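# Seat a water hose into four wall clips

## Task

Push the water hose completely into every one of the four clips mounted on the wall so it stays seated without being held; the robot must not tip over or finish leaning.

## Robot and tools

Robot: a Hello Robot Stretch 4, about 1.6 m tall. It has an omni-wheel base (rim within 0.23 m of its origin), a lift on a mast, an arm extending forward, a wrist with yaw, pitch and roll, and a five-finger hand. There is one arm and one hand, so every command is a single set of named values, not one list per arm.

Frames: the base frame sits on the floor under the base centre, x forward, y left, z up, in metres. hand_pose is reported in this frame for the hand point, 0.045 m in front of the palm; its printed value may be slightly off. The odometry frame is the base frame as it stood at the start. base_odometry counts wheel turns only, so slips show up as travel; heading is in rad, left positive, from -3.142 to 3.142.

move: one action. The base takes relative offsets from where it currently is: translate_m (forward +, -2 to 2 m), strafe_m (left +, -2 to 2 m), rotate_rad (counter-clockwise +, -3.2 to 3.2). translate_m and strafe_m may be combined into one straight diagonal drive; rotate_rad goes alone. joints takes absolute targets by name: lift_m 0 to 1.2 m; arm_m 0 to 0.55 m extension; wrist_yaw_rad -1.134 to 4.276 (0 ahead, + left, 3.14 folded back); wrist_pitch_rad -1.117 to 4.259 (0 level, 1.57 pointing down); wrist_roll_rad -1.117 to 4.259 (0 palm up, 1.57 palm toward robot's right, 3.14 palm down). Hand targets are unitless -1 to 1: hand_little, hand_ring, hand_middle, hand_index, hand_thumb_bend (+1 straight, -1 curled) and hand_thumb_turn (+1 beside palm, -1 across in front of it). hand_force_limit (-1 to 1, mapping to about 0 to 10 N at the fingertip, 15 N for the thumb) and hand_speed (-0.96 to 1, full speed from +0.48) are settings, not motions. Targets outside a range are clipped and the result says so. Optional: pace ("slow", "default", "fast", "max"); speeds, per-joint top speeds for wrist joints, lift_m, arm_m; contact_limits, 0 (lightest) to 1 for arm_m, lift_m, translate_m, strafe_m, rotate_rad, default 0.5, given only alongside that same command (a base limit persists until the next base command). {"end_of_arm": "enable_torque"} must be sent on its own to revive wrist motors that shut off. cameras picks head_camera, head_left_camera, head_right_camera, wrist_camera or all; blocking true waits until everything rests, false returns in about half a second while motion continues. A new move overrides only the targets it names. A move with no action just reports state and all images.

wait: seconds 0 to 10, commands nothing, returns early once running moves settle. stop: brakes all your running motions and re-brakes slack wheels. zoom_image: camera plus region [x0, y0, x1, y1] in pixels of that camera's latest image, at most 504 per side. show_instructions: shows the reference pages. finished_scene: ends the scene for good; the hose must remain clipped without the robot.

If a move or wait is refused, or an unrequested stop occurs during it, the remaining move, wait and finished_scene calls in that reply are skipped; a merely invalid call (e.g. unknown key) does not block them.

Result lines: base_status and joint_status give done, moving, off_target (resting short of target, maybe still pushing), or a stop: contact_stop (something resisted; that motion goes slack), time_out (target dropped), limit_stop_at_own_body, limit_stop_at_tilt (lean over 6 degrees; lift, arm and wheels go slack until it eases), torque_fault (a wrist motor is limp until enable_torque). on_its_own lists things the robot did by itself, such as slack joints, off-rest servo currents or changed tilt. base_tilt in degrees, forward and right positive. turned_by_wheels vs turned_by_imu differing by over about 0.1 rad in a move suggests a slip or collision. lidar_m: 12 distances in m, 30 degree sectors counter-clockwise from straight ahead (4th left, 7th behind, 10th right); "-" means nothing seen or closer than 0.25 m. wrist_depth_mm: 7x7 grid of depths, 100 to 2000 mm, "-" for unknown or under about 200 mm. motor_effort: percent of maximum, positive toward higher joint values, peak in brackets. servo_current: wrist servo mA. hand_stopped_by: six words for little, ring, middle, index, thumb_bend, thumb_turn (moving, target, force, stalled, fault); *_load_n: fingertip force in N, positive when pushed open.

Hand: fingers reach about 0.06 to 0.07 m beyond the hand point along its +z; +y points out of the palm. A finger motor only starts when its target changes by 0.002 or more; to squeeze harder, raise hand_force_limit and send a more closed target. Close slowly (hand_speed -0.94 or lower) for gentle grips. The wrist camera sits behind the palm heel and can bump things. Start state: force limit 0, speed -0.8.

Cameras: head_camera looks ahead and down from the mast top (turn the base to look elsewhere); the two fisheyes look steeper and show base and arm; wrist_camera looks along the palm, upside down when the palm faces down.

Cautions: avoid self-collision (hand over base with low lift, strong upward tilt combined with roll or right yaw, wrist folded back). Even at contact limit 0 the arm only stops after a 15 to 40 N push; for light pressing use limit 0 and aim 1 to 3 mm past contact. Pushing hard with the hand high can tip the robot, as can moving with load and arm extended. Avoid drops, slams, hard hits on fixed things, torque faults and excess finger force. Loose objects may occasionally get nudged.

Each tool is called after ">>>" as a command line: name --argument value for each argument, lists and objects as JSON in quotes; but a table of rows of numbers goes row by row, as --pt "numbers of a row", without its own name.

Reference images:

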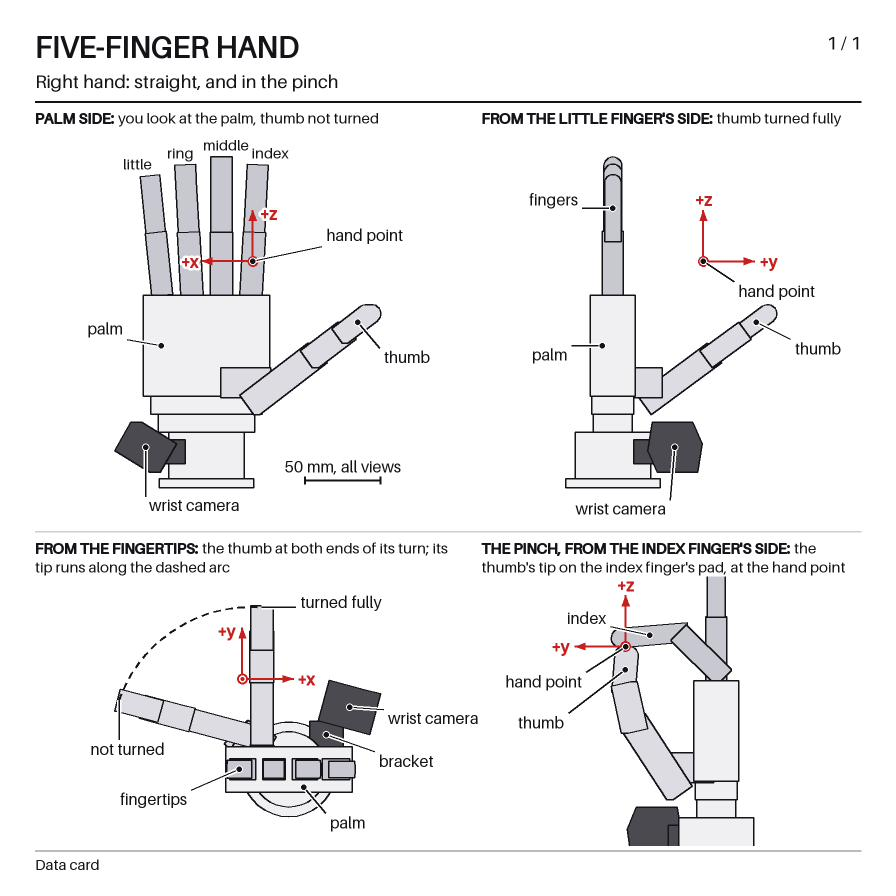

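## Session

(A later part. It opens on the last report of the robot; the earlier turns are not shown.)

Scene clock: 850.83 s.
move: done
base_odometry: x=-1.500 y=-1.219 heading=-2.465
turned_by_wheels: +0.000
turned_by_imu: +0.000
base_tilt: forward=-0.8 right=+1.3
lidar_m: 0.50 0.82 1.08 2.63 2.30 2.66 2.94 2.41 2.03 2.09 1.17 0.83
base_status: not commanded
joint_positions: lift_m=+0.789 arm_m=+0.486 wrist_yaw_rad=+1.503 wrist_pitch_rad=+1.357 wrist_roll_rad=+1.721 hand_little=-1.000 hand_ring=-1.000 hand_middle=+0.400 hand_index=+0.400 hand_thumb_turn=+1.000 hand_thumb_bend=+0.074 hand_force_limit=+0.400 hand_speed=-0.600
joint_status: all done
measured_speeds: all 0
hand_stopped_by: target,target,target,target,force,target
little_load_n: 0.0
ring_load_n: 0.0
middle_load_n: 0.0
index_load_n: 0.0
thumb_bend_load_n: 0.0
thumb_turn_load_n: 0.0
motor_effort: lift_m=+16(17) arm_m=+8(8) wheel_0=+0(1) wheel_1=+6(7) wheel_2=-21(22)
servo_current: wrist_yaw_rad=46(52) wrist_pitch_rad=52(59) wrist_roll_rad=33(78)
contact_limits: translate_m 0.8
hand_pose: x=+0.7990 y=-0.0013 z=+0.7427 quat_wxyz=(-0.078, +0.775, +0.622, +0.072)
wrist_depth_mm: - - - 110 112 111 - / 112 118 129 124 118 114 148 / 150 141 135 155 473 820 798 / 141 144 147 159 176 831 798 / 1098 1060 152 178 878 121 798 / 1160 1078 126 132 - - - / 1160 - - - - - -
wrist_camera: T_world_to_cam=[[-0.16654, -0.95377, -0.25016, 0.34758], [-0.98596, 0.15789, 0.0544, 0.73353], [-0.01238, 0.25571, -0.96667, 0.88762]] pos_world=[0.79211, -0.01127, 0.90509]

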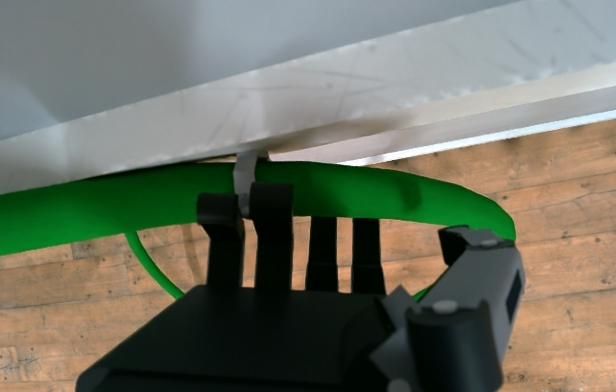

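>>> move --base '{"translate_m": -0.06}' --pace "slow" --cameras '["wrist_camera", "head_camera"]'

>>> zoom_image --camera "wrist_camera" --region '[140, 0, 340, 130]'

>>> zoom_image --camera "head_camera" --region '[0, 300, 240, 560]'

Scene clock: 854.70 s.
move: done
base_odometry: x=-1.453 y=-1.182 heading=-2.464
turned_by_wheels: +0.000
turned_by_imu: +0.002
base_tilt: forward=-0.7 right=+1.4
lidar_m: 0.55 0.87 1.18 2.62 2.25 2.63 2.87 2.41 1.98 2.10 1.24 0.91
base_status: done
joint_positions: lift_m=+0.789 arm_m=+0.486 wrist_yaw_rad=+1.501 wrist_pitch_rad=+1.353 wrist_roll_rad=+1.721 hand_little=-1.000 hand_ring=-1.000 hand_middle=+0.400 hand_index=+0.400 hand_thumb_turn=+1.000 hand_thumb_bend=+0.074 hand_force_limit=+0.400 hand_speed=-0.600
joint_status: not commanded
measured_speeds: all 0
hand_stopped_by: target,target,target,target,force,target
little_load_n: 0.5
ring_load_n: 0.0
middle_load_n: 0.0
index_load_n: 0.0
thumb_bend_load_n: 0.0
thumb_turn_load_n: -0.5
motor_effort: lift_m=+16(17) arm_m=+5(8) wheel_0=+0(7) wheel_1=-1(7) wheel_2=+2(22)
servo_current: wrist_yaw_rad=46(52) wrist_pitch_rad=39(59) wrist_roll_rad=46(78)
hand_pose: x=+0.7994 y=-0.0005 z=+0.7427 quat_wxyz=(-0.080, +0.776, +0.622, +0.074)
wrist_depth_mm: 154 148 151 163 264 293 338 / 143 147 154 166 180 407 585 / 355 424 466 564 878 276 788 / 549 1060 991 917 891 842 798 / 1182 1078 152 167 191 121 788 / 1182 1098 118 132 - - - / 1229 - - - - - -
pictures: head_camera, wrist_camera
wrist_camera: T_world_to_cam=[[-0.16791, -0.9524, -0.25445, 0.35263], [-0.98573, 0.15915, 0.05478, 0.73332], [-0.01167, 0.26002, -0.96553, 0.88607]] pos_world=[0.79241, -0.01126, 0.90509]

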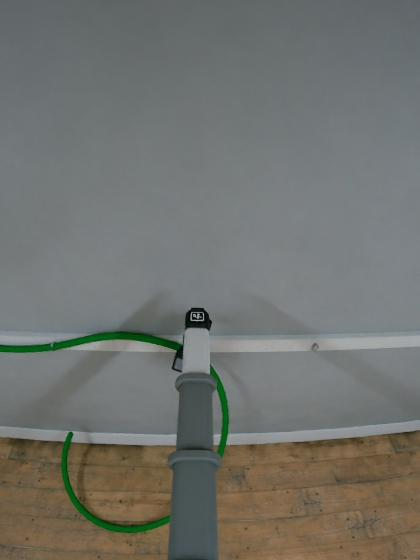

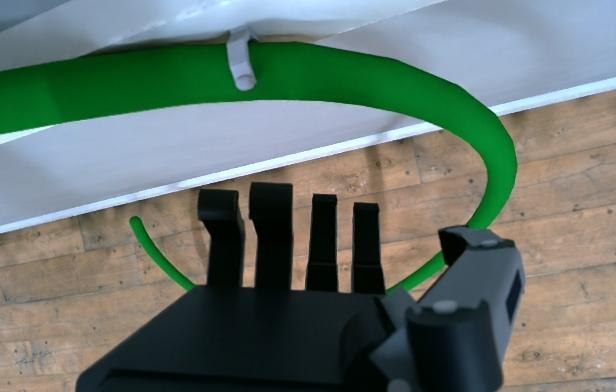

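Scaled by 2.520.

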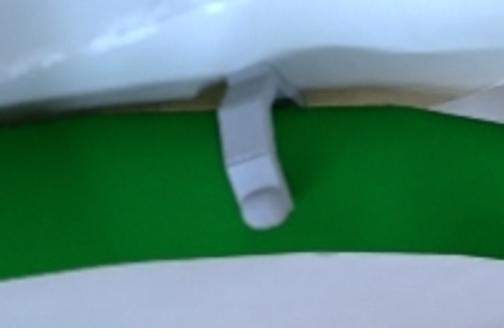

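Scaled by 1.938 from the camera's image (finer frame: 1200x1600).

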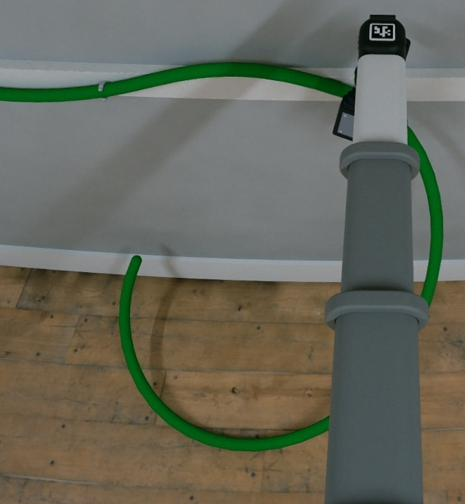

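>>> move --joints '{"arm_m": 0.25, "hand_thumb_bend": 0.5}'

>>> move --base '{"strafe_m": -0.3}' --joints '{"hand_thumb_turn": -1, "hand_thumb_bend": 0.5}' --cameras '["all"]'

>>> zoom_image --camera "head_camera" --region '[0, 300, 240, 560]'

Scene clock: 859.80 s.
move: done
base_odometry: x=-1.453 y=-1.182 heading=-2.464
turned_by_wheels: +0.000
turned_by_imu: +0.000
base_tilt: forward=-0.8 right=+1.3
lidar_m: 0.55 0.88 1.19 2.62 2.26 2.63 2.88 2.40 1.99 2.10 1.25 0.91
base_status: not commanded
joint_positions: lift_m=+0.789 arm_m=+0.250 wrist_yaw_rad=+1.501 wrist_pitch_rad=+1.353 wrist_roll_rad=+1.721 hand_little=-1.000 hand_ring=-1.000 hand_middle=+0.400 hand_index=+0.400 hand_thumb_turn=+1.000 hand_thumb_bend=+0.500 hand_force_limit=+0.400 hand_speed=-0.600
joint_status: all done
measured_speeds: all 0
hand_stopped_by: target,target,target,target,target,target
little_load_n: 0.0
ring_load_n: 0.0
middle_load_n: 0.0
index_load_n: 0.0
thumb_bend_load_n: 0.0
thumb_turn_load_n: 0.0
motor_effort: lift_m=+17(17) arm_m=-5(7) wheel_0=+0(1) wheel_1=-1(1) wheel_2=+2(2)
servo_current: wrist_yaw_rad=33(52) wrist_pitch_rad=33(46) wrist_roll_rad=26(72)
hand_pose: x=+0.5636 y=-0.0005 z=+0.7427 quat_wxyz=(-0.080, +0.776, +0.622, +0.074)
wrist_depth_mm: 554 569 - - 878 809 788 / - - 976 931 878 820 788 / 1138 1078 976 946 891 831 788 / 1182 1098 991 931 878 842 809 / 1182 1098 152 167 878 866 - / 1182 1098 126 131 - - - / 1205 - - - - - -
pictures: none

Scene clock: 862.87 s.
move: done
base_odometry: x=-1.641 y=-0.948 heading=-2.464
turned_by_wheels: +0.000
turned_by_imu: +0.000
base_tilt: forward=-0.8 right=+1.4
lidar_m: 0.79 0.63 1.09 2.92 2.51 2.99 2.87 2.11 1.74 1.81 1.27 0.90
base_status: done
joint_positions: lift_m=+0.789 arm_m=+0.250 wrist_yaw_rad=+1.501 wrist_pitch_rad=+1.353 wrist_roll_rad=+1.721 hand_little=-1.000 hand_ring=-1.000 hand_middle=+0.400 hand_index=+0.400 hand_thumb_turn=-1.000 hand_thumb_bend=+0.500 hand_force_limit=+0.400 hand_speed=-0.600
joint_status: all done
measured_speeds: all 0
hand_stopped_by: target,target,target,target,target,target
little_load_n: 0.0
ring_load_n: 0.0
middle_load_n: 0.0
index_load_n: 0.0
thumb_bend_load_n: 0.0
thumb_turn_load_n: 0.0
motor_effort: lift_m=+16(17) arm_m=-4(5) wheel_0=+1(11) wheel_1=+1(9) wheel_2=+1(5)
servo_current: wrist_yaw_rad=39(52) wrist_pitch_rad=46(52) wrist_roll_rad=52(65)
hand_pose: x=+0.5636 y=-0.0005 z=+0.7427 quat_wxyz=(-0.080, +0.776, +0.621, +0.074)
wrist_depth_mm: 564 569 452 - 878 820 778 / - - 991 931 878 820 788 / 1138 1060 1008 946 116 831 798 / 1160 1078 1008 206 - 831 798 / 1182 1078 153 167 - 842 798 / 1182 1098 126 134 - - 820 / 1182 - - - - - 809
pictures: head_camera, head_left_camera, head_right_camera, wrist_camera
wrist_camera: T_world_to_cam=[[-0.16812, -0.95234, -0.25453, 0.31323], [-0.9857, 0.15935, 0.05485, 0.5008], [-0.01167, 0.26011, -0.96551, 0.8833]] pos_world=[0.55661, -0.01126, 0.90509]

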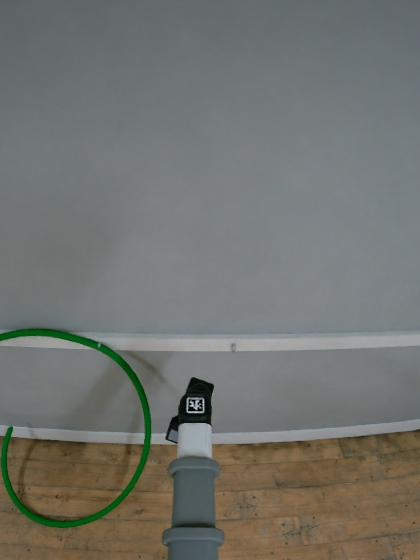

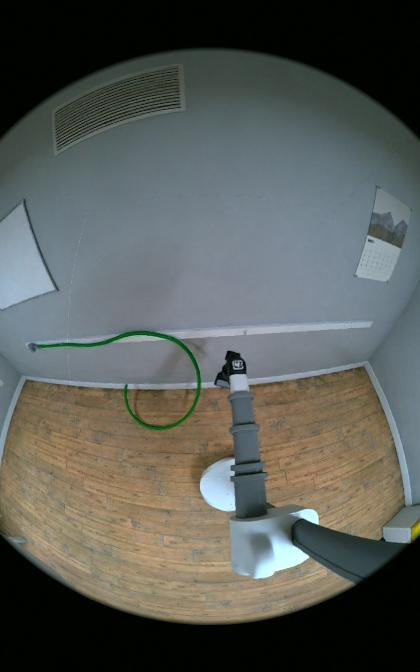

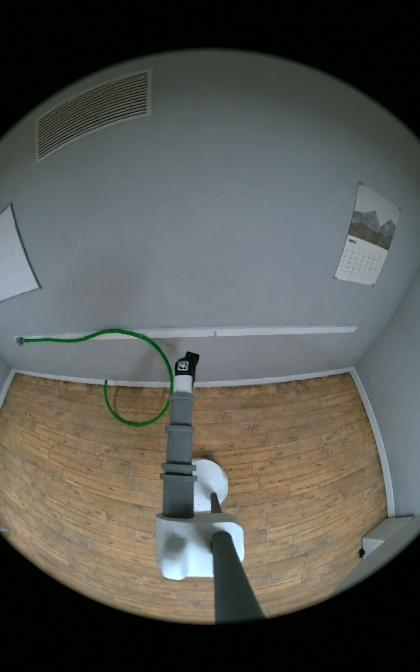

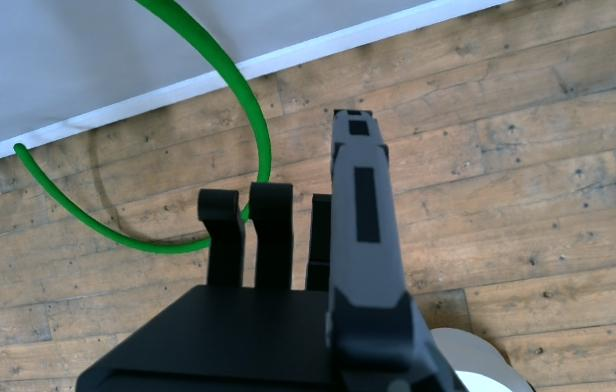

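Scaled by 1.938 from the camera's image (finer frame: 1200x1600).

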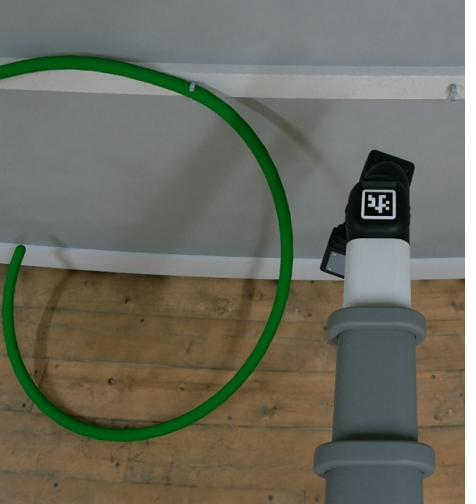

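>>> zoom_image --camera "wrist_camera" --region '[100, 0, 330, 260]'

Scaled by 1.938.

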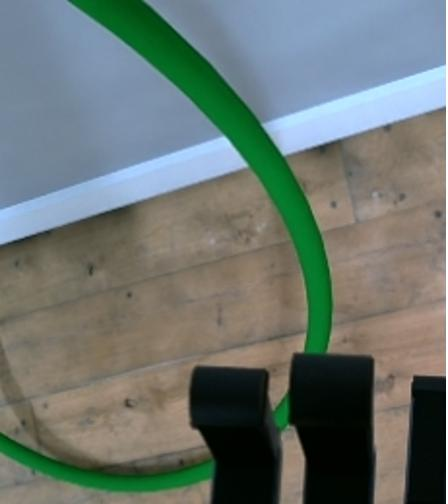

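>>> move --joints '{"arm_m": 0.15, "lift_m": 0.4, "wrist_pitch_rad": 0.0, "wrist_roll_rad": 2.02}'

>>> move --base '{"strafe_m": -0.02}' --joints '{"arm_m": 0.26, "lift_m": 0.265}' --cameras '["wrist_camera"]'

Scene clock: 876.50 s.
move: done
base_odometry: x=-1.641 y=-0.948 heading=-2.464
turned_by_wheels: +0.000
turned_by_imu: -0.001
base_tilt: forward=-0.7 right=+1.4
lidar_m: 0.73 0.65 1.12 2.90 2.53 3.00 2.86 2.11 1.75 1.80 1.26 0.88
base_status: not commanded
joint_positions: lift_m=+0.400 arm_m=+0.150 wrist_yaw_rad=+1.501 wrist_pitch_rad=+0.009 wrist_roll_rad=+2.017 hand_little=-1.000 hand_ring=-1.000 hand_middle=+0.400 hand_index=+0.400 hand_thumb_turn=-1.000 hand_thumb_bend=+0.500 hand_force_limit=+0.400 hand_speed=-0.600
joint_status: all done
measured_speeds: all 0
hand_stopped_by: target,target,target,target,target,target
little_load_n: 0.0
ring_load_n: 0.0
middle_load_n: 0.0
index_load_n: 0.0
thumb_bend_load_n: 0.0
thumb_turn_load_n: 0.0
motor_effort: lift_m=+14(15) arm_m=-4(7) wheel_0=+1(1) wheel_1=+1(1) wheel_2=+2(2)
servo_current: wrist_yaw_rad=33(52) wrist_pitch_rad=59(182) wrist_roll_rad=65(104)
hand_pose: x=+0.4645 y=+0.2115 z=+0.5227 quat_wxyz=(-0.582, +0.614, +0.358, +0.396)
wrist_depth_mm: 535 615 - - 1042 878 683 / - - - - 1430 1025 723 / - - 1308 - - 1118 798 / - - - - - 1205 878 / - - 152 165 - 1308 991 / - - 126 134 - - 1098 / - - - - - - 1229
pictures: none

Scene clock: 878.13 s.
move: done
base_odometry: x=-1.654 y=-0.932 heading=-2.464
turned_by_wheels: +0.000
turned_by_imu: -0.001
base_tilt: forward=-0.8 right=+1.4
lidar_m: 0.75 0.66 1.13 2.94 2.54 3.00 2.87 2.08 1.72 1.79 1.28 0.90
base_status: done
joint_positions: lift_m=+0.265 arm_m=+0.260 wrist_yaw_rad=+1.501 wrist_pitch_rad=+0.009 wrist_roll_rad=+2.017 hand_little=-1.000 hand_ring=-1.000 hand_middle=+0.400 hand_index=+0.400 hand_thumb_turn=-1.000 hand_thumb_bend=+0.500 hand_force_limit=+0.400 hand_speed=-0.600
joint_status: all done
measured_speeds: all 0
hand_stopped_by: target,target,target,target,target,target
little_load_n: 0.0
ring_load_n: 0.0
middle_load_n: 0.0
index_load_n: 0.0
thumb_bend_load_n: 0.0
thumb_turn_load_n: 0.5
motor_effort: lift_m=+14(15) arm_m=+5(7) wheel_0=-1(10) wheel_1=-1(8) wheel_2=+1(2)
servo_current: wrist_yaw_rad=33(59) wrist_pitch_rad=52(65) wrist_roll_rad=46(78)
hand_pose: x=+0.5743 y=+0.2115 z=+0.3878 quat_wxyz=(-0.582, +0.614, +0.358, +0.396)
wrist_depth_mm: 418 477 544 603 878 683 517 / 508 574 - - 1060 750 554 / 627 - - - - 809 603 / - - 1281 - - 917 661 / - - 152 166 - 1025 723 / - - 126 134 - - 831 / - - - - - - 917
wrist_camera: T_world_to_cam=[[-0.38352, 0.05877, -0.92166, 0.59518], [-0.92196, 0.03383, 0.3858, 0.35858], [0.05385, 0.9977, 0.04121, -0.09843]] pos_world=[0.56417, 0.0511, 0.41427]

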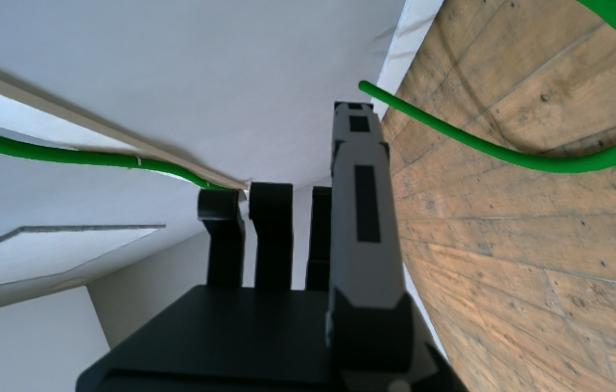

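>>> move --joints '{"arm_m": 0.3, "lift_m": 0.252}' --pace "slow" --cameras '["wrist_camera"]'

Scene clock: 880.80 s.
move: done
base_odometry: x=-1.654 y=-0.932 heading=-2.464
turned_by_wheels: +0.000
turned_by_imu: +0.000
base_tilt: forward=-0.7 right=+1.4
lidar_m: 0.75 0.65 1.14 2.96 2.55 2.99 2.86 2.09 1.70 1.79 1.24 0.92
base_status: not commanded
joint_positions: lift_m=+0.252 arm_m=+0.300 wrist_yaw_rad=+1.501 wrist_pitch_rad=+0.009 wrist_roll_rad=+2.017 hand_little=-1.000 hand_ring=-1.000 hand_middle=+0.400 hand_index=+0.400 hand_thumb_turn=-1.000 hand_thumb_bend=+0.500 hand_force_limit=+0.400 hand_speed=-0.600
joint_status: all done
measured_speeds: all 0
hand_stopped_by: target,target,target,target,target,target
little_load_n: 0.0
ring_load_n: 0.0
middle_load_n: 0.0
index_load_n: 0.0
thumb_bend_load_n: 0.0
thumb_turn_load_n: 0.0
motor_effort: lift_m=+14(16) arm_m=+5(6) wheel_0=-1(2) wheel_1=-1(1) wheel_2=+2(2)
servo_current: wrist_yaw_rad=39(52) wrist_pitch_rad=59(65) wrist_roll_rad=52(91)
hand_pose: x=+0.6143 y=+0.2115 z=+0.3748 quat_wxyz=(-0.582, +0.614, +0.358, +0.396)
wrist_depth_mm: 370 427 492 559 174 640 187 / 452 530 585 - 1008 732 539 / 554 - - - - 798 591 / 627 - 125 200 - 904 640 / - - 152 166 - 976 707 / - - 126 134 - - 798 / - - - - - - 878
wrist_camera: T_world_to_cam=[[-0.38352, 0.05877, -0.92166, 0.59854], [-0.92196, 0.03383, 0.3858, 0.40048], [0.05385, 0.9977, 0.04121, -0.10005]] pos_world=[0.60417, 0.0511, 0.40127]

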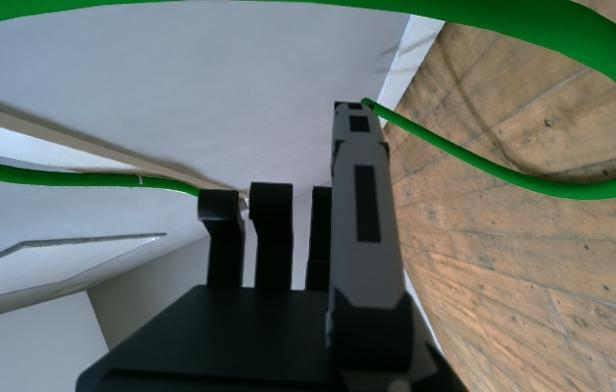

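>>> move --base '{"strafe_m": 0.012}' --joints '{"arm_m": 0.355, "lift_m": 0.206, "wrist_pitch_rad": -0.08}' --pace "slow" --cameras '["wrist_camera"]'

Scene clock: 886.60 s.
move: done
base_odometry: x=-1.646 y=-0.942 heading=-2.464
turned_by_wheels: +0.000
turned_by_imu: -0.001
base_tilt: forward=-0.7 right=+1.4
lidar_m: 0.78 0.66 1.10 2.92 2.52 2.98 2.88 2.10 1.71 1.80 1.25 0.91
base_status: done
joint_positions: lift_m=+0.206 arm_m=+0.355 wrist_yaw_rad=+1.501 wrist_pitch_rad=-0.071 wrist_roll_rad=+2.017 hand_little=-1.000 hand_ring=-1.000 hand_middle=+0.400 hand_index=+0.400 hand_thumb_turn=-1.000 hand_thumb_bend=+0.500 hand_force_limit=+0.400 hand_speed=-0.600
joint_status: all done
measured_speeds: all 0
hand_stopped_by: target,target,target,target,target,target
little_load_n: 0.0
ring_load_n: 0.0
middle_load_n: 0.0
index_load_n: 0.0
thumb_bend_load_n: 0.0
thumb_turn_load_n: 0.5
motor_effort: lift_m=+15(16) arm_m=+5(6) wheel_0=-2(8) wheel_1=+1(6) wheel_2=+0(3)
servo_current: wrist_yaw_rad=46(52) wrist_pitch_rad=52(98) wrist_roll_rad=59(65)
hand_pose: x=+0.6695 y=+0.2152 z=+0.3466 quat_wxyz=(-0.605, +0.589, +0.343, +0.411)
wrist_depth_mm: 298 342 382 449 549 640 488 / 149 145 142 143 146 - 154 / 466 554 - - - 831 597 / - - 125 120 - 931 647 / - - 151 165 - 1098 750 / - - 126 134 - - 854 / - - - - - - 960
wrist_camera: T_world_to_cam=[[-0.37839, 0.13189, -0.9162, 0.57251], [-0.92411, 0.00327, 0.38212, 0.4715], [0.05339, 0.99126, 0.12064, -0.13137]] pos_world=[0.65936, 0.05317, 0.36022]

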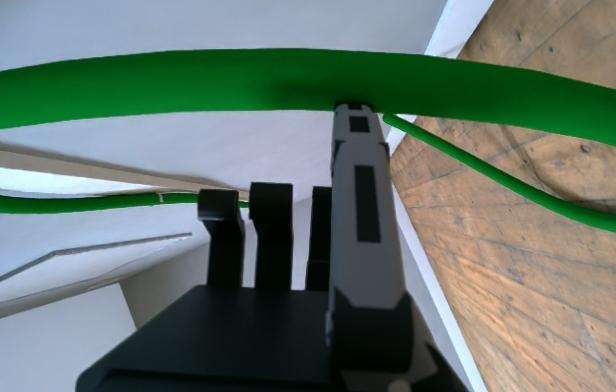

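>>> move --base '{"strafe_m": -0.016}' --joints '{"arm_m": 0.378, "lift_m": 0.195}' --pace "slow" --cameras '["wrist_camera"]'

Scene clock: 889.67 s.
move: done
base_odometry: x=-1.656 y=-0.929 heading=-2.465
turned_by_wheels: +0.000
turned_by_imu: +0.000
base_tilt: forward=-0.7 right=+1.4
lidar_m: 0.77 0.65 1.12 2.95 2.55 3.00 2.87 2.10 1.72 1.78 1.27 0.91
base_status: done
joint_positions: lift_m=+0.195 arm_m=+0.378 wrist_yaw_rad=+1.501 wrist_pitch_rad=-0.071 wrist_roll_rad=+2.017 hand_little=-1.000 hand_ring=-1.000 hand_middle=+0.400 hand_index=+0.400 hand_thumb_turn=-1.000 hand_thumb_bend=+0.500 hand_force_limit=+0.400 hand_speed=-0.600
joint_status: all done
measured_speeds: all 0
hand_stopped_by: target,target,target,target,target,target
little_load_n: 0.0
ring_load_n: 0.0
middle_load_n: -0.5
index_load_n: 0.0
thumb_bend_load_n: 0.0
thumb_turn_load_n: 0.0
motor_effort: lift_m=+14(17) arm_m=+5(6) wheel_0=+0(7) wheel_1=-2(7) wheel_2=+0(4)
servo_current: wrist_yaw_rad=52(52) wrist_pitch_rad=52(65) wrist_roll_rad=33(65)
hand_pose: x=+0.6925 y=+0.2152 z=+0.3357 quat_wxyz=(-0.605, +0.589, +0.343, +0.411)
wrist_depth_mm: 273 309 359 430 525 585 473 / 336 387 466 554 - 750 517 / 375 162 158 156 159 778 554 / 170 165 158 158 - 917 591 / - - 151 166 - 1060 732 / - - 126 134 - - 831 / - - - - - - 931
wrist_camera: T_world_to_cam=[[-0.37839, 0.13207, -0.91618, 0.57112], [-0.92411, 0.00319, 0.38212, 0.49696], [0.05339, 0.99124, 0.12084, -0.13134]] pos_world=[0.68236, 0.05317, 0.34922]

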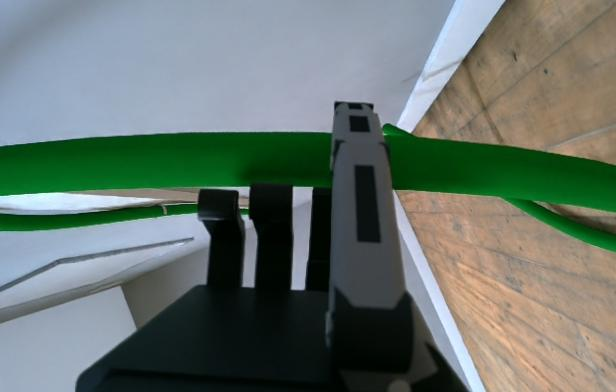

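>>> move --joints '{"arm_m": 0.386, "lift_m": 0.191, "wrist_roll_rad": 2.06}' --pace "slow"

>>> move --joints '{"hand_force_limit": 0.3, "hand_speed": -0.88, "hand_index": 0.13, "hand_middle": 0.13}'

>>> move --joints '{"hand_thumb_bend": -0.2}' --cameras '["wrist_camera"]'

Scene clock: 892.67 s.
move: done
base_odometry: x=-1.656 y=-0.929 heading=-2.465
turned_by_wheels: +0.000
turned_by_imu: +0.000
base_tilt: forward=-0.7 right=+1.4
lidar_m: 0.76 0.65 1.13 2.94 2.54 3.00 2.88 2.10 1.70 1.80 1.26 0.88
base_status: not commanded
joint_positions: lift_m=+0.191 arm_m=+0.386 wrist_yaw_rad=+1.501 wrist_pitch_rad=-0.071 wrist_roll_rad=+2.057 hand_little=-1.000 hand_ring=-1.000 hand_middle=+0.400 hand_index=+0.400 hand_thumb_turn=-1.000 hand_thumb_bend=+0.500 hand_force_limit=+0.400 hand_speed=-0.600
joint_status: all done
measured_speeds: all 0
hand_stopped_by: target,target,target,target,target,target
little_load_n: 0.0
ring_load_n: 0.5
middle_load_n: 0.0
index_load_n: 0.0
thumb_bend_load_n: 0.5
thumb_turn_load_n: 0.5
motor_effort: lift_m=+14(15) arm_m=+5(6) wheel_0=+0(1) wheel_1=-2(2) wheel_2=+0(1)
servo_current: wrist_yaw_rad=33(52) wrist_pitch_rad=59(59) wrist_roll_rad=26(91)
hand_pose: x=+0.6984 y=+0.2155 z=+0.3301 quat_wxyz=(-0.613, +0.596, +0.331, +0.399)
wrist_depth_mm: 257 294 347 418 512 574 466 / 312 366 445 539 - 723 512 / 397 469 544 - - 831 559 / 166 159 156 156 - 172 175 / 597 - 151 166 - 1078 732 / - - 126 134 - - 866 / - - - - - - 1008
pictures: none

Scene clock: 893.97 s.
move: done
base_odometry: x=-1.656 y=-0.929 heading=-2.465
turned_by_wheels: +0.000
turned_by_imu: +0.000
base_tilt: forward=-0.7 right=+1.5
lidar_m: 0.77 0.65 1.15 2.96 2.54 2.98 2.88 2.09 1.70 1.78 1.24 0.91
base_status: not commanded
joint_positions: lift_m=+0.191 arm_m=+0.386 wrist_yaw_rad=+1.501 wrist_pitch_rad=-0.071 wrist_roll_rad=+2.057 hand_little=-1.000 hand_ring=-1.000 hand_middle=+0.130 hand_index=+0.130 hand_thumb_turn=-1.000 hand_thumb_bend=+0.500 hand_force_limit=+0.300 hand_speed=-0.880
joint_status: all done
measured_speeds: all 0
hand_stopped_by: target,target,target,target,target,target
little_load_n: 0.0
ring_load_n: 0.0
middle_load_n: 0.0
index_load_n: 0.0
thumb_bend_load_n: 0.0
thumb_turn_load_n: 0.0
motor_effort: lift_m=+14(15) arm_m=+5(5) wheel_0=+0(1) wheel_1=-2(2) wheel_2=+0(1)
servo_current: wrist_yaw_rad=39(52) wrist_pitch_rad=65(65) wrist_roll_rad=52(78)
hand_pose: x=+0.6984 y=+0.2155 z=+0.3301 quat_wxyz=(-0.613, +0.596, +0.331, +0.399)
wrist_depth_mm: 257 294 347 418 517 580 466 / 310 368 445 544 - 723 517 / 394 462 544 - - 831 559 / 166 160 156 156 - 172 175 / 603 - 151 160 - 1060 732 / - - 126 134 - - 866 / - - - - - - 991
pictures: none

Scene clock: 897.00 s.
move: off_target
base_odometry: x=-1.656 y=-0.929 heading=-2.465
turned_by_wheels: +0.000
turned_by_imu: +0.000
base_tilt: forward=-0.8 right=+1.5
lidar_m: 0.85 0.64 1.16 2.94 2.54 3.00 2.87 2.08 1.70 1.79 1.25 0.90
base_status: not commanded
joint_positions: lift_m=+0.191 arm_m=+0.386 wrist_yaw_rad=+1.501 wrist_pitch_rad=-0.071 wrist_roll_rad=+2.057 hand_little=-1.000 hand_ring=-1.000 hand_middle=+0.130 hand_index=+0.131 hand_thumb_turn=-1.000 hand_thumb_bend=+0.074 hand_force_limit=+0.300 hand_speed=-0.880
joint_status: hand_thumb_bend off_target (ended at +0.074, target -0.200)
measured_speeds: all 0
hand_stopped_by: target,target,target,target,force,target
little_load_n: 0.0
ring_load_n: 0.0
middle_load_n: 0.0
index_load_n: 6.5
thumb_bend_load_n: 9.0
thumb_turn_load_n: -0.5
motor_effort: lift_m=+14(15) arm_m=+5(5) wheel_0=+0(1) wheel_1=-2(2) wheel_2=+1(1)
servo_current: wrist_yaw_rad=39(52) wrist_pitch_rad=52(65) wrist_roll_rad=46(72)
hand_pose: x=+0.6983 y=+0.2155 z=+0.3301 quat_wxyz=(-0.613, +0.596, +0.331, +0.399)
wrist_depth_mm: 258 296 349 421 521 580 462 / 310 370 455 544 - 732 517 / 397 488 569 - 842 831 574 / 430 161 159 158 - 171 174 / - - 151 162 - 1098 732 / - - 126 134 - - 854 / - - - - - - 991
wrist_camera: T_world_to_cam=[[-0.41514, 0.13352, -0.89991, 0.58812], [-0.90807, -0.00056, 0.41882, 0.48191], [0.05541, 0.99105, 0.12148, -0.1329]] pos_world=[0.68912, 0.05346, 0.34356]

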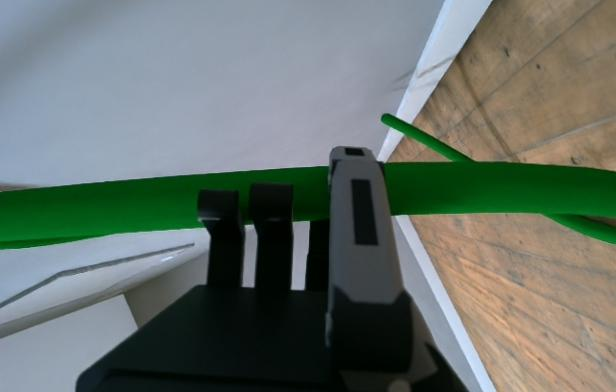

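>>> move --joints '{"hand_index": 0.4, "hand_middle": 0.4, "hand_thumb_bend": 0.5}'

>>> move --joints '{"arm_m": 0.355, "lift_m": 0.178, "wrist_roll_rad": 2.15}' --pace "slow" --cameras '["wrist_camera"]'

Scene clock: 906.10 s.
move: done
base_odometry: x=-1.656 y=-0.929 heading=-2.465
turned_by_wheels: +0.000
turned_by_imu: -0.001
base_tilt: forward=-0.8 right=+1.4
lidar_m: 0.78 0.65 1.15 2.95 2.52 2.98 2.87 2.09 1.71 1.79 1.26 0.88
base_status: not commanded
joint_positions: lift_m=+0.191 arm_m=+0.386 wrist_yaw_rad=+1.501 wrist_pitch_rad=-0.071 wrist_roll_rad=+2.057 hand_little=-1.000 hand_ring=-1.000 hand_middle=+0.400 hand_index=+0.400 hand_thumb_turn=-1.000 hand_thumb_bend=+0.500 hand_force_limit=+0.300 hand_speed=-0.880
joint_status: all done
measured_speeds: all 0
hand_stopped_by: target,target,target,target,target,target
little_load_n: 0.0
ring_load_n: 0.0
middle_load_n: 0.0
index_load_n: 0.0
thumb_bend_load_n: 0.0
thumb_turn_load_n: 0.5
motor_effort: lift_m=+14(15) arm_m=+5(5) wheel_0=+0(1) wheel_1=-2(2) wheel_2=+1(1)
servo_current: wrist_yaw_rad=33(59) wrist_pitch_rad=59(65) wrist_roll_rad=46(72)
hand_pose: x=+0.6983 y=+0.2155 z=+0.3301 quat_wxyz=(-0.613, +0.596, +0.331, +0.399)
wrist_depth_mm: 257 294 347 421 517 585 469 / 314 368 452 544 - 732 517 / 394 462 539 - - 831 559 / 167 159 156 156 - 175 176 / - - 151 166 - 1060 759 / - - 126 134 - - 866 / - - - - - - 991
pictures: none

Scene clock: 907.50 s.
move: done
base_odometry: x=-1.656 y=-0.929 heading=-2.465
turned_by_wheels: +0.000
turned_by_imu: +0.000
base_tilt: forward=-0.8 right=+1.4
lidar_m: 0.77 0.66 1.15 2.94 2.55 2.99 2.88 2.08 1.73 1.79 1.23 0.91
base_status: not commanded
joint_positions: lift_m=+0.178 arm_m=+0.355 wrist_yaw_rad=+1.501 wrist_pitch_rad=-0.071 wrist_roll_rad=+2.147 hand_little=-1.000 hand_ring=-1.000 hand_middle=+0.400 hand_index=+0.400 hand_thumb_turn=-1.000 hand_thumb_bend=+0.500 hand_force_limit=+0.300 hand_speed=-0.880
joint_status: all done
measured_speeds: all 0
hand_stopped_by: target,target,target,target,target,target
little_load_n: 0.0
ring_load_n: 0.0
middle_load_n: 0.0
index_load_n: 0.0
thumb_bend_load_n: 0.0
thumb_turn_load_n: 0.0
motor_effort: lift_m=+14(16) arm_m=-5(6) wheel_0=+0(1) wheel_1=-2(2) wheel_2=+1(1)
servo_current: wrist_yaw_rad=39(52) wrist_pitch_rad=46(59) wrist_roll_rad=46(78)
hand_pose: x=+0.6625 y=+0.2161 z=+0.3138 quat_wxyz=(-0.630, +0.610, +0.304, +0.371)
wrist_depth_mm: 282 330 404 500 621 585 436 / 336 404 512 580 960 647 492 / 170 161 162 161 - 178 - / 168 167 - 120 - 960 647 / - - 151 165 - 1160 768 / - - 126 134 - - 946 / - - - - - - 1182
wrist_camera: T_world_to_cam=[[-0.49447, 0.13607, -0.85848, 0.59753], [-0.86712, -0.00905, 0.49801, 0.40612], [0.06, 0.99066, 0.12247, -0.1327]] pos_world=[0.65558, 0.05382, 0.32697]

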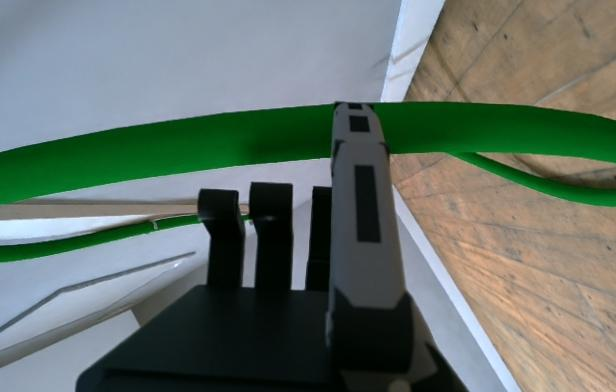

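>>> move --joints '{"arm_m": 0.375, "lift_m": 0.165}' --pace "slow" --cameras '["wrist_camera"]'

Scene clock: 911.40 s.
move: done
base_odometry: x=-1.656 y=-0.929 heading=-2.465
turned_by_wheels: +0.000
turned_by_imu: +0.000
base_tilt: forward=-0.7 right=+1.4
lidar_m: 0.77 0.63 1.14 2.94 2.56 2.98 2.87 2.08 1.70 1.78 1.29 0.90
base_status: not commanded
joint_positions: lift_m=+0.165 arm_m=+0.375 wrist_yaw_rad=+1.501 wrist_pitch_rad=-0.071 wrist_roll_rad=+2.147 hand_little=-1.000 hand_ring=-1.000 hand_middle=+0.400 hand_index=+0.400 hand_thumb_turn=-1.000 hand_thumb_bend=+0.500 hand_force_limit=+0.300 hand_speed=-0.880
joint_status: all done
measured_speeds: all 0
hand_stopped_by: target,target,target,target,target,target
little_load_n: 0.0
ring_load_n: 0.0
middle_load_n: 0.0
index_load_n: 0.0
thumb_bend_load_n: 0.0
thumb_turn_load_n: 0.5
motor_effort: lift_m=+14(16) arm_m=+5(6) wheel_0=+0(1) wheel_1=-2(2) wheel_2=+1(1)
servo_current: wrist_yaw_rad=39(46) wrist_pitch_rad=52(65) wrist_roll_rad=39(72)
hand_pose: x=+0.6822 y=+0.2161 z=+0.3008 quat_wxyz=(-0.630, +0.610, +0.304, +0.371)
wrist_depth_mm: 260 304 368 466 564 554 418 / 310 373 469 559 976 668 477 / 379 473 554 - - 668 530 / 168 162 159 161 - 181 640 / 554 - 151 165 - 1118 741 / - - 126 134 - - 917 / - - - - - - 1118
wrist_camera: T_world_to_cam=[[-0.49447, 0.13607, -0.85848, 0.59611], [-0.86712, -0.00905, 0.49801, 0.42967], [0.06, 0.99066, 0.12247, -0.13229]] pos_world=[0.67528, 0.05382, 0.31396]

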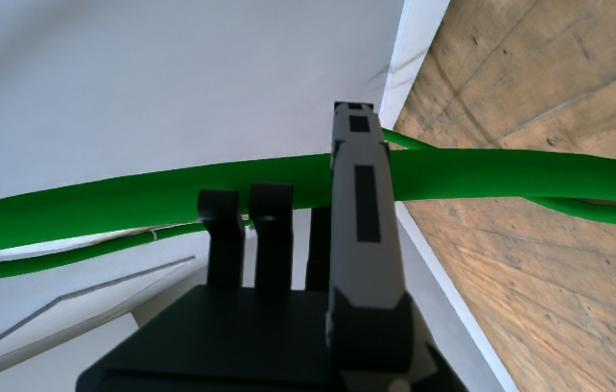

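>>> move --joints '{"hand_index": 0.13, "hand_middle": 0.13}'

>>> move --joints '{"hand_thumb_bend": -0.2}'

>>> move --joints '{"hand_force_limit": 0.4, "hand_index": 0.0, "hand_middle": 0.0, "hand_speed": -0.9}' --cameras '["wrist_camera"]'

Scene clock: 915.10 s.
move: done
base_odometry: x=-1.656 y=-0.929 heading=-2.465
turned_by_wheels: +0.000
turned_by_imu: +0.000
base_tilt: forward=-0.8 right=+1.4
lidar_m: 0.77 0.64 1.15 2.94 2.54 2.99 2.87 2.10 1.71 1.77 1.27 0.91
base_status: not commanded
joint_positions: lift_m=+0.165 arm_m=+0.375 wrist_yaw_rad=+1.501 wrist_pitch_rad=-0.071 wrist_roll_rad=+2.147 hand_little=-1.000 hand_ring=-1.000 hand_middle=+0.130 hand_index=+0.130 hand_thumb_turn=-1.000 hand_thumb_bend=+0.500 hand_force_limit=+0.300 hand_speed=-0.880
joint_status: all done
measured_speeds: all 0
hand_stopped_by: target,target,target,target,target,target
little_load_n: 0.5
ring_load_n: 0.5
middle_load_n: 0.0
index_load_n: 0.5
thumb_bend_load_n: 0.0
thumb_turn_load_n: 0.0
motor_effort: lift_m=+14(14) arm_m=+5(5) wheel_0=+0(1) wheel_1=-2(2) wheel_2=+1(1)
servo_current: wrist_yaw_rad=46(46) wrist_pitch_rad=59(72) wrist_roll_rad=46(78)
hand_pose: x=+0.6822 y=+0.2161 z=+0.3009 quat_wxyz=(-0.631, +0.610, +0.304, +0.371)
wrist_depth_mm: 262 306 368 466 591 559 421 / 312 375 477 559 976 661 473 / 384 480 544 - - 691 530 / 162 158 156 157 - 854 634 / 544 - 151 161 - 1098 750 / - - 126 134 - - 891 / - - - - - - 1118
pictures: none

Scene clock: 918.13 s.
move: off_target
base_odometry: x=-1.656 y=-0.929 heading=-2.465
turned_by_wheels: +0.000
turned_by_imu: +0.000
base_tilt: forward=-0.7 right=+1.3
lidar_m: 0.76 0.67 1.13 2.95 2.55 2.98 2.86 2.09 1.72 1.79 1.26 0.89
base_status: not commanded
joint_positions: lift_m=+0.165 arm_m=+0.375 wrist_yaw_rad=+1.501 wrist_pitch_rad=-0.071 wrist_roll_rad=+2.147 hand_little=-1.000 hand_ring=-1.000 hand_middle=+0.130 hand_index=+0.131 hand_thumb_turn=-1.000 hand_thumb_bend=+0.103 hand_force_limit=+0.300 hand_speed=-0.880
joint_status: hand_thumb_bend off_target (ended at +0.103, target -0.200)
measured_speeds: all 0
hand_stopped_by: target,target,target,target,force,target
little_load_n: 0.0
ring_load_n: 0.0
middle_load_n: 0.0
index_load_n: 8.0
thumb_bend_load_n: 9.5
thumb_turn_load_n: 0.0
motor_effort: lift_m=+14(15) arm_m=+5(5) wheel_0=+0(1) wheel_1=-2(2) wheel_2=+1(1)
servo_current: wrist_yaw_rad=26(52) wrist_pitch_rad=46(65) wrist_roll_rad=59(65)
hand_pose: x=+0.6822 y=+0.2161 z=+0.3009 quat_wxyz=(-0.631, +0.610, +0.304, +0.371)
wrist_depth_mm: 262 306 370 473 585 559 421 / 312 375 473 564 991 668 473 / 384 480 569 - 866 647 504 / 436 162 158 159 - 842 634 / 163 161 151 161 - 1138 741 / - - 126 133 - - 917 / - - - - - - 1118
pictures: none

Scene clock: 918.80 s.
move: off_target
base_odometry: x=-1.656 y=-0.929 heading=-2.465
turned_by_wheels: +0.000
turned_by_imu: +0.000
base_tilt: forward=-0.7 right=+1.4
lidar_m: 0.74 0.64 1.12 2.95 2.55 3.01 2.88 2.08 1.72 1.77 1.27 0.90
base_status: not commanded
joint_positions: lift_m=+0.165 arm_m=+0.375 wrist_yaw_rad=+1.501 wrist_pitch_rad=-0.071 wrist_roll_rad=+2.147 hand_little=-1.000 hand_ring=-1.000 hand_middle=+0.087 hand_index=+0.131 hand_thumb_turn=-1.000 hand_thumb_bend=+0.104 hand_force_limit=+0.400 hand_speed=-0.900
joint_status: hand_middle off_target (ended at +0.087, target +0.000); hand_index off_target (ended at +0.131, target +0.000); the others done
measured_speeds: all 0
hand_stopped_by: target,target,force,force,force,target
little_load_n: 0.0
ring_load_n: 0.0
middle_load_n: 8.0
index_load_n: 5.5
thumb_bend_load_n: 13.5
thumb_turn_load_n: 0.5
motor_effort: lift_m=+14(15) arm_m=+5(5) wheel_0=-1(1) wheel_1=-2(2) wheel_2=+1(1)
servo_current: wrist_yaw_rad=33(46) wrist_pitch_rad=52(59) wrist_roll_rad=46(59)
hand_pose: x=+0.6822 y=+0.2161 z=+0.3009 quat_wxyz=(-0.631, +0.610, +0.304, +0.371)
wrist_depth_mm: 263 306 373 466 585 564 421 / 312 375 477 559 991 661 477 / 384 480 569 - 854 647 504 / 421 161 157 158 - 854 634 / 163 162 150 161 - 1118 750 / - - 126 134 - - 904 / - - - - - - 1118
wrist_camera: T_world_to_cam=[[-0.49478, 0.13648, -0.85823, 0.5963], [-0.86693, -0.00921, 0.49834, 0.42941], [0.0601, 0.9906, 0.12287, -0.13259]] pos_world=[0.67528, 0.05392, 0.31407]

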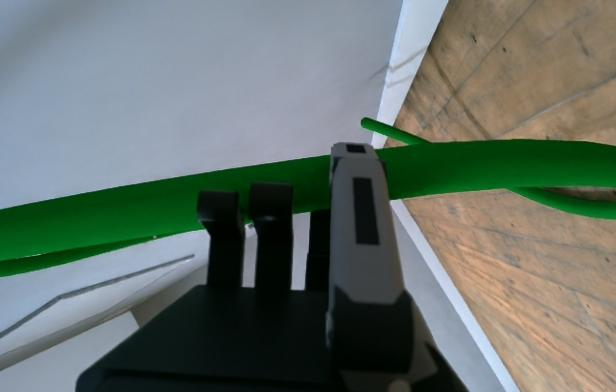

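>>> move --base '{"strafe_m": -0.08}' --joints '{"arm_m": 0.4, "lift_m": 0.33, "wrist_pitch_rad": 0.3, "wrist_roll_rad": 2.05}' --speeds '{"wrist_pitch_rad": 0.2, "wrist_roll_rad": 0.06, "lift_m": 0.1, "arm_m": 0.02}' --pace "slow" --cameras '["head_camera", "wrist_camera"]'

Scene clock: 927.63 s.
move: done
base_odometry: x=-1.706 y=-0.867 heading=-2.465
turned_by_wheels: +0.000
turned_by_imu: -0.001
base_tilt: forward=-0.8 right=+1.4
lidar_m: 0.78 0.66 1.09 3.00 2.63 2.98 2.85 1.88 1.65 1.69 1.22 0.90
base_status: done
joint_positions: lift_m=+0.329 arm_m=+0.400 wrist_yaw_rad=+1.501 wrist_pitch_rad=+0.305 wrist_roll_rad=+2.059 hand_little=-1.000 hand_ring=-1.000 hand_middle=+0.087 hand_index=+0.131 hand_thumb_turn=-0.999 hand_thumb_bend=+0.106 hand_force_limit=+0.400 hand_speed=-0.900
joint_status: all done
measured_speeds: all 0
hand_stopped_by: target,target,force,force,force,target
little_load_n: 0.0
ring_load_n: 0.0
middle_load_n: 2.5
index_load_n: 13.5
thumb_bend_load_n: 23.5
thumb_turn_load_n: 17.5
motor_effort: lift_m=+26(29) arm_m=+5(7) wheel_0=+0(9) wheel_1=-2(7) wheel_2=-1(3)
servo_current: wrist_yaw_rad=39(46) wrist_pitch_rad=46(65) wrist_roll_rad=52(104)
hand_pose: x=+0.7101 y=+0.1853 z=+0.3882 quat_wxyz=(-0.496, +0.705, +0.391, +0.322)
wrist_depth_mm: 236 279 336 410 517 508 418 / 289 345 436 544 699 544 449 / 342 424 535 - 750 554 469 / 132 137 142 156 - 591 445 / - - 150 167 - 661 564 / - - 126 134 - - 615 / - - - - - - 668
wrist_camera: T_world_to_cam=[[-0.44041, -0.20323, -0.87449, 0.71976], [-0.89618, 0.15789, 0.41464, 0.43208], [0.05381, 0.96632, -0.25167, 0.03992]] pos_world=[0.70206, 0.03948, 0.46031]

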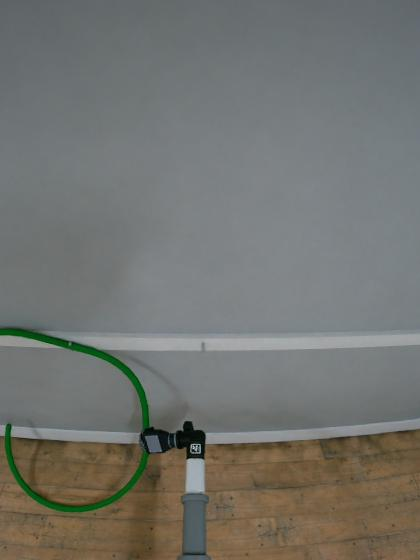

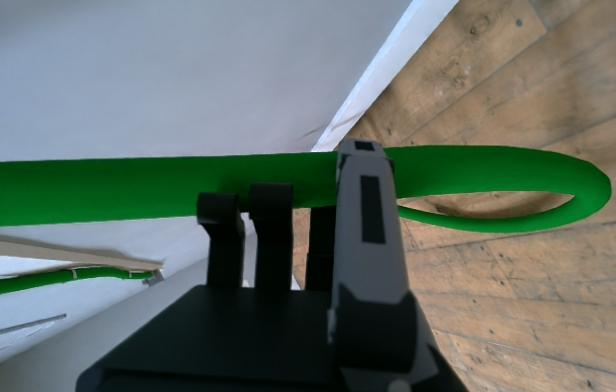

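>>> move --base '{"strafe_m": -0.055}' --joints '{"arm_m": 0.445, "lift_m": 0.58, "wrist_pitch_rad": 0.7, "wrist_roll_rad": 2.05}' --speeds '{"wrist_pitch_rad": 0.16, "wrist_roll_rad": 0.07, "lift_m": 0.1, "arm_m": 0.03}' --pace "slow" --cameras '["wrist_camera"]'

>>> move --base '{"strafe_m": -0.025}' --joints '{"arm_m": 0.465, "lift_m": 0.75, "wrist_pitch_rad": 1.05}' --speeds '{"wrist_pitch_rad": 0.18, "lift_m": 0.08, "arm_m": 0.02}' --pace "slow" --cameras '["head_camera", "wrist_camera", "head_left_camera"]'

Scene clock: 935.40 s.
move: done
base_odometry: x=-1.741 y=-0.824 heading=-2.466
turned_by_wheels: -0.001
turned_by_imu: -0.002
base_tilt: forward=-0.7 right=+1.4
lidar_m: 0.65 0.65 0.99 3.07 2.67 2.97 2.87 1.85 1.57 1.65 1.27 0.89
base_status: done
joint_positions: lift_m=+0.579 arm_m=+0.445 wrist_yaw_rad=+1.498 wrist_pitch_rad=+0.706 wrist_roll_rad=+2.059 hand_little=-1.000 hand_ring=-1.000 hand_middle=+0.086 hand_index=+0.131 hand_thumb_turn=-0.999 hand_thumb_bend=+0.107 hand_force_limit=+0.400 hand_speed=-0.900
joint_status: all done
measured_speeds: all 0
hand_stopped_by: target,target,force,force,force,target
little_load_n: 0.0
ring_load_n: 0.0
middle_load_n: 1.0
index_load_n: 15.5
thumb_bend_load_n: 28.5
thumb_turn_load_n: 22.5
motor_effort: lift_m=+26(30) arm_m=+6(8) wheel_0=-5(6) wheel_1=-4(7) wheel_2=-3(6)
servo_current: wrist_yaw_rad=39(52) wrist_pitch_rad=52(91) wrist_roll_rad=65(117)
hand_pose: x=+0.7511 y=+0.1230 z=+0.5718 quat_wxyz=(-0.351, +0.795, +0.439, +0.229)
wrist_depth_mm: 188 220 266 340 462 591 539 / 225 271 343 473 723 647 569 / 254 314 427 161 759 640 569 / 122 130 135 153 - 661 615 / 508 - 149 166 - 732 647 / - - 126 134 - - 683 / - - - - - - 715
wrist_camera: T_world_to_cam=[[-0.46418, -0.52375, -0.7143, 0.85144], [-0.88465, 0.31411, 0.34457, 0.41465], [0.04389, 0.79185, -0.60914, 0.37733]] pos_world=[0.74548, 0.01691, 0.69515]

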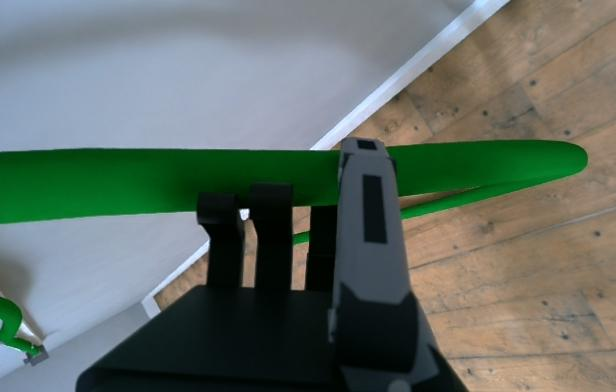

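Scene clock: 938.07 s.
move: done
base_odometry: x=-1.756 y=-0.805 heading=-2.467
turned_by_wheels: -0.001
turned_by_imu: -0.001
base_tilt: forward=-0.7 right=+1.3
lidar_m: 0.64 0.86 1.18 3.10 2.66 2.99 2.84 1.81 1.59 1.64 1.29 0.91
base_status: done
joint_positions: lift_m=+0.749 arm_m=+0.465 wrist_yaw_rad=+1.498 wrist_pitch_rad=+1.055 wrist_roll_rad=+2.058 hand_little=-1.000 hand_ring=-1.000 hand_middle=+0.086 hand_index=+0.131 hand_thumb_turn=-0.999 hand_thumb_bend=+0.107 hand_force_limit=+0.400 hand_speed=-0.900
joint_status: all done
measured_speeds: all 0
hand_stopped_by: target,target,force,force,force,target
little_load_n: -0.5
ring_load_n: 0.0
middle_load_n: 1.5
index_load_n: 14.5
thumb_bend_load_n: 25.5
thumb_turn_load_n: 17.5
motor_effort: lift_m=+25(29) arm_m=+5(7) wheel_0=-4(7) wheel_1=-3(8) wheel_2=-4(8)
servo_current: wrist_yaw_rad=39(59) wrist_pitch_rad=39(78) wrist_roll_rad=26(91)
hand_pose: x=+0.7660 y=+0.0518 z=+0.7078 quat_wxyz=(-0.214, +0.846, +0.468, +0.140)
wrist_depth_mm: 144 166 254 322 452 699 676 / 165 259 329 462 798 750 683 / - 309 430 554 831 741 691 / 137 140 143 155 - 788 732 / 492 1229 151 166 - 820 750 / - 1537 126 134 - - 788 / - - - - - - 809
pictures: head_camera, head_left_camera, wrist_camera
wrist_camera: T_world_to_cam=[[-0.47859, -0.73413, -0.48166, 0.77549], [-0.87767, 0.41589, 0.23818, 0.46816], [0.02546, 0.53673, -0.84337, 0.70917]] pos_world=[0.76397, -0.00602, 0.86011]

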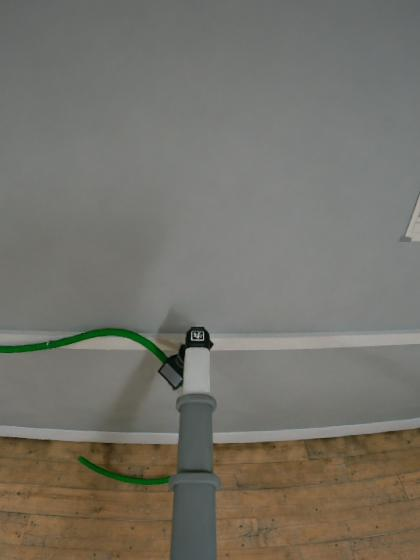

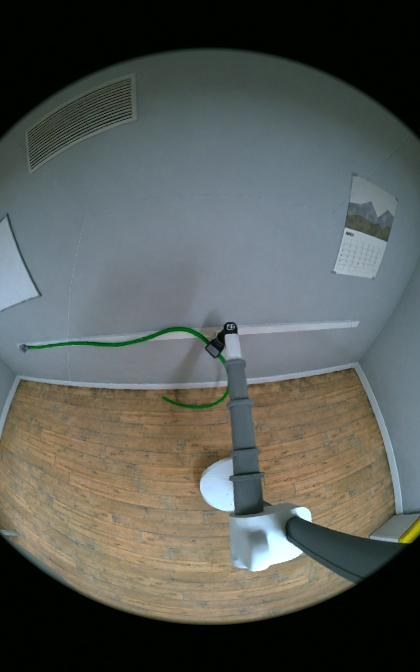

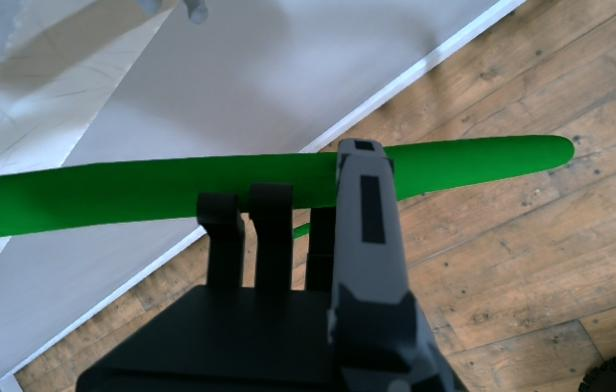

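>>> move --base '{"strafe_m": 0.011}' --joints '{"arm_m": 0.486, "lift_m": 0.789, "wrist_pitch_rad": 1.35, "wrist_roll_rad": 1.75}' --speeds '{"wrist_pitch_rad": 0.25, "wrist_roll_rad": 0.25, "lift_m": 0.04, "arm_m": 0.02}' --pace "slow" --cameras '["head_camera", "wrist_camera"]'

Scene clock: 946.57 s.
move: done
base_odometry: x=-1.750 y=-0.813 heading=-2.468
turned_by_wheels: -0.001
turned_by_imu: -0.002
base_tilt: forward=-0.7 right=+1.4
lidar_m: 0.72 0.86 1.16 3.10 2.63 2.97 2.85 1.80 1.58 1.64 1.28 0.89
base_status: done
joint_positions: lift_m=+0.788 arm_m=+0.486 wrist_yaw_rad=+1.497 wrist_pitch_rad=+1.352 wrist_roll_rad=+1.758 hand_little=-1.000 hand_ring=-1.000 hand_middle=+0.086 hand_index=+0.131 hand_thumb_turn=-0.999 hand_thumb_bend=+0.107 hand_force_limit=+0.400 hand_speed=-0.900
joint_status: all done
measured_speeds: all 0
hand_stopped_by: target,target,force,force,force,target
little_load_n: 0.0
ring_load_n: 0.5
middle_load_n: 3.0
index_load_n: 17.0
thumb_bend_load_n: 23.0
thumb_turn_load_n: 16.0
motor_effort: lift_m=+25(27) arm_m=+5(7) wheel_0=-7(13) wheel_1=-3(3) wheel_2=-4(6)
servo_current: wrist_yaw_rad=46(52) wrist_pitch_rad=46(91) wrist_roll_rad=52(130)
hand_pose: x=+0.7977 y=-0.0027 z=+0.7416 quat_wxyz=(-0.082, +0.788, +0.606, +0.073)
wrist_depth_mm: 151 151 161 255 297 343 415 / 166 287 306 375 459 554 788 / 332 364 455 539 854 820 798 / 138 141 145 155 - 820 798 / 1160 1078 152 167 - 831 788 / 1182 1078 126 134 - - 820 / 1205 - - - - - 820
wrist_camera: T_world_to_cam=[[-0.20778, -0.94445, -0.25463, 0.38199], [-0.97814, 0.19825, 0.06283, 0.7202], [-0.00886, 0.26212, -0.965, 0.88281]] pos_world=[0.79164, -0.01341, 0.90392]

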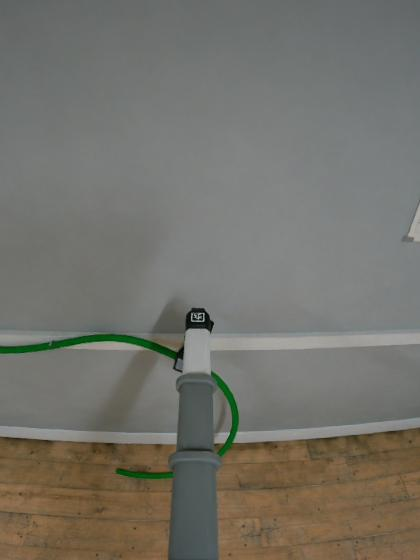

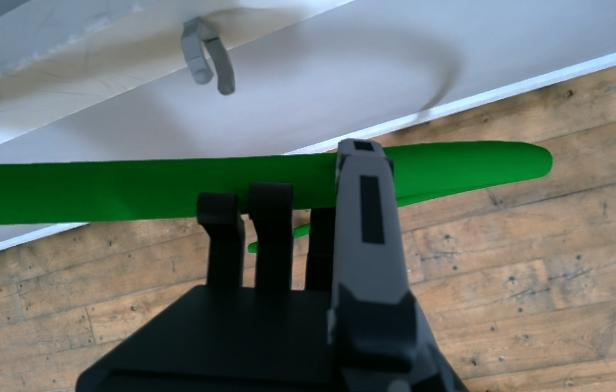

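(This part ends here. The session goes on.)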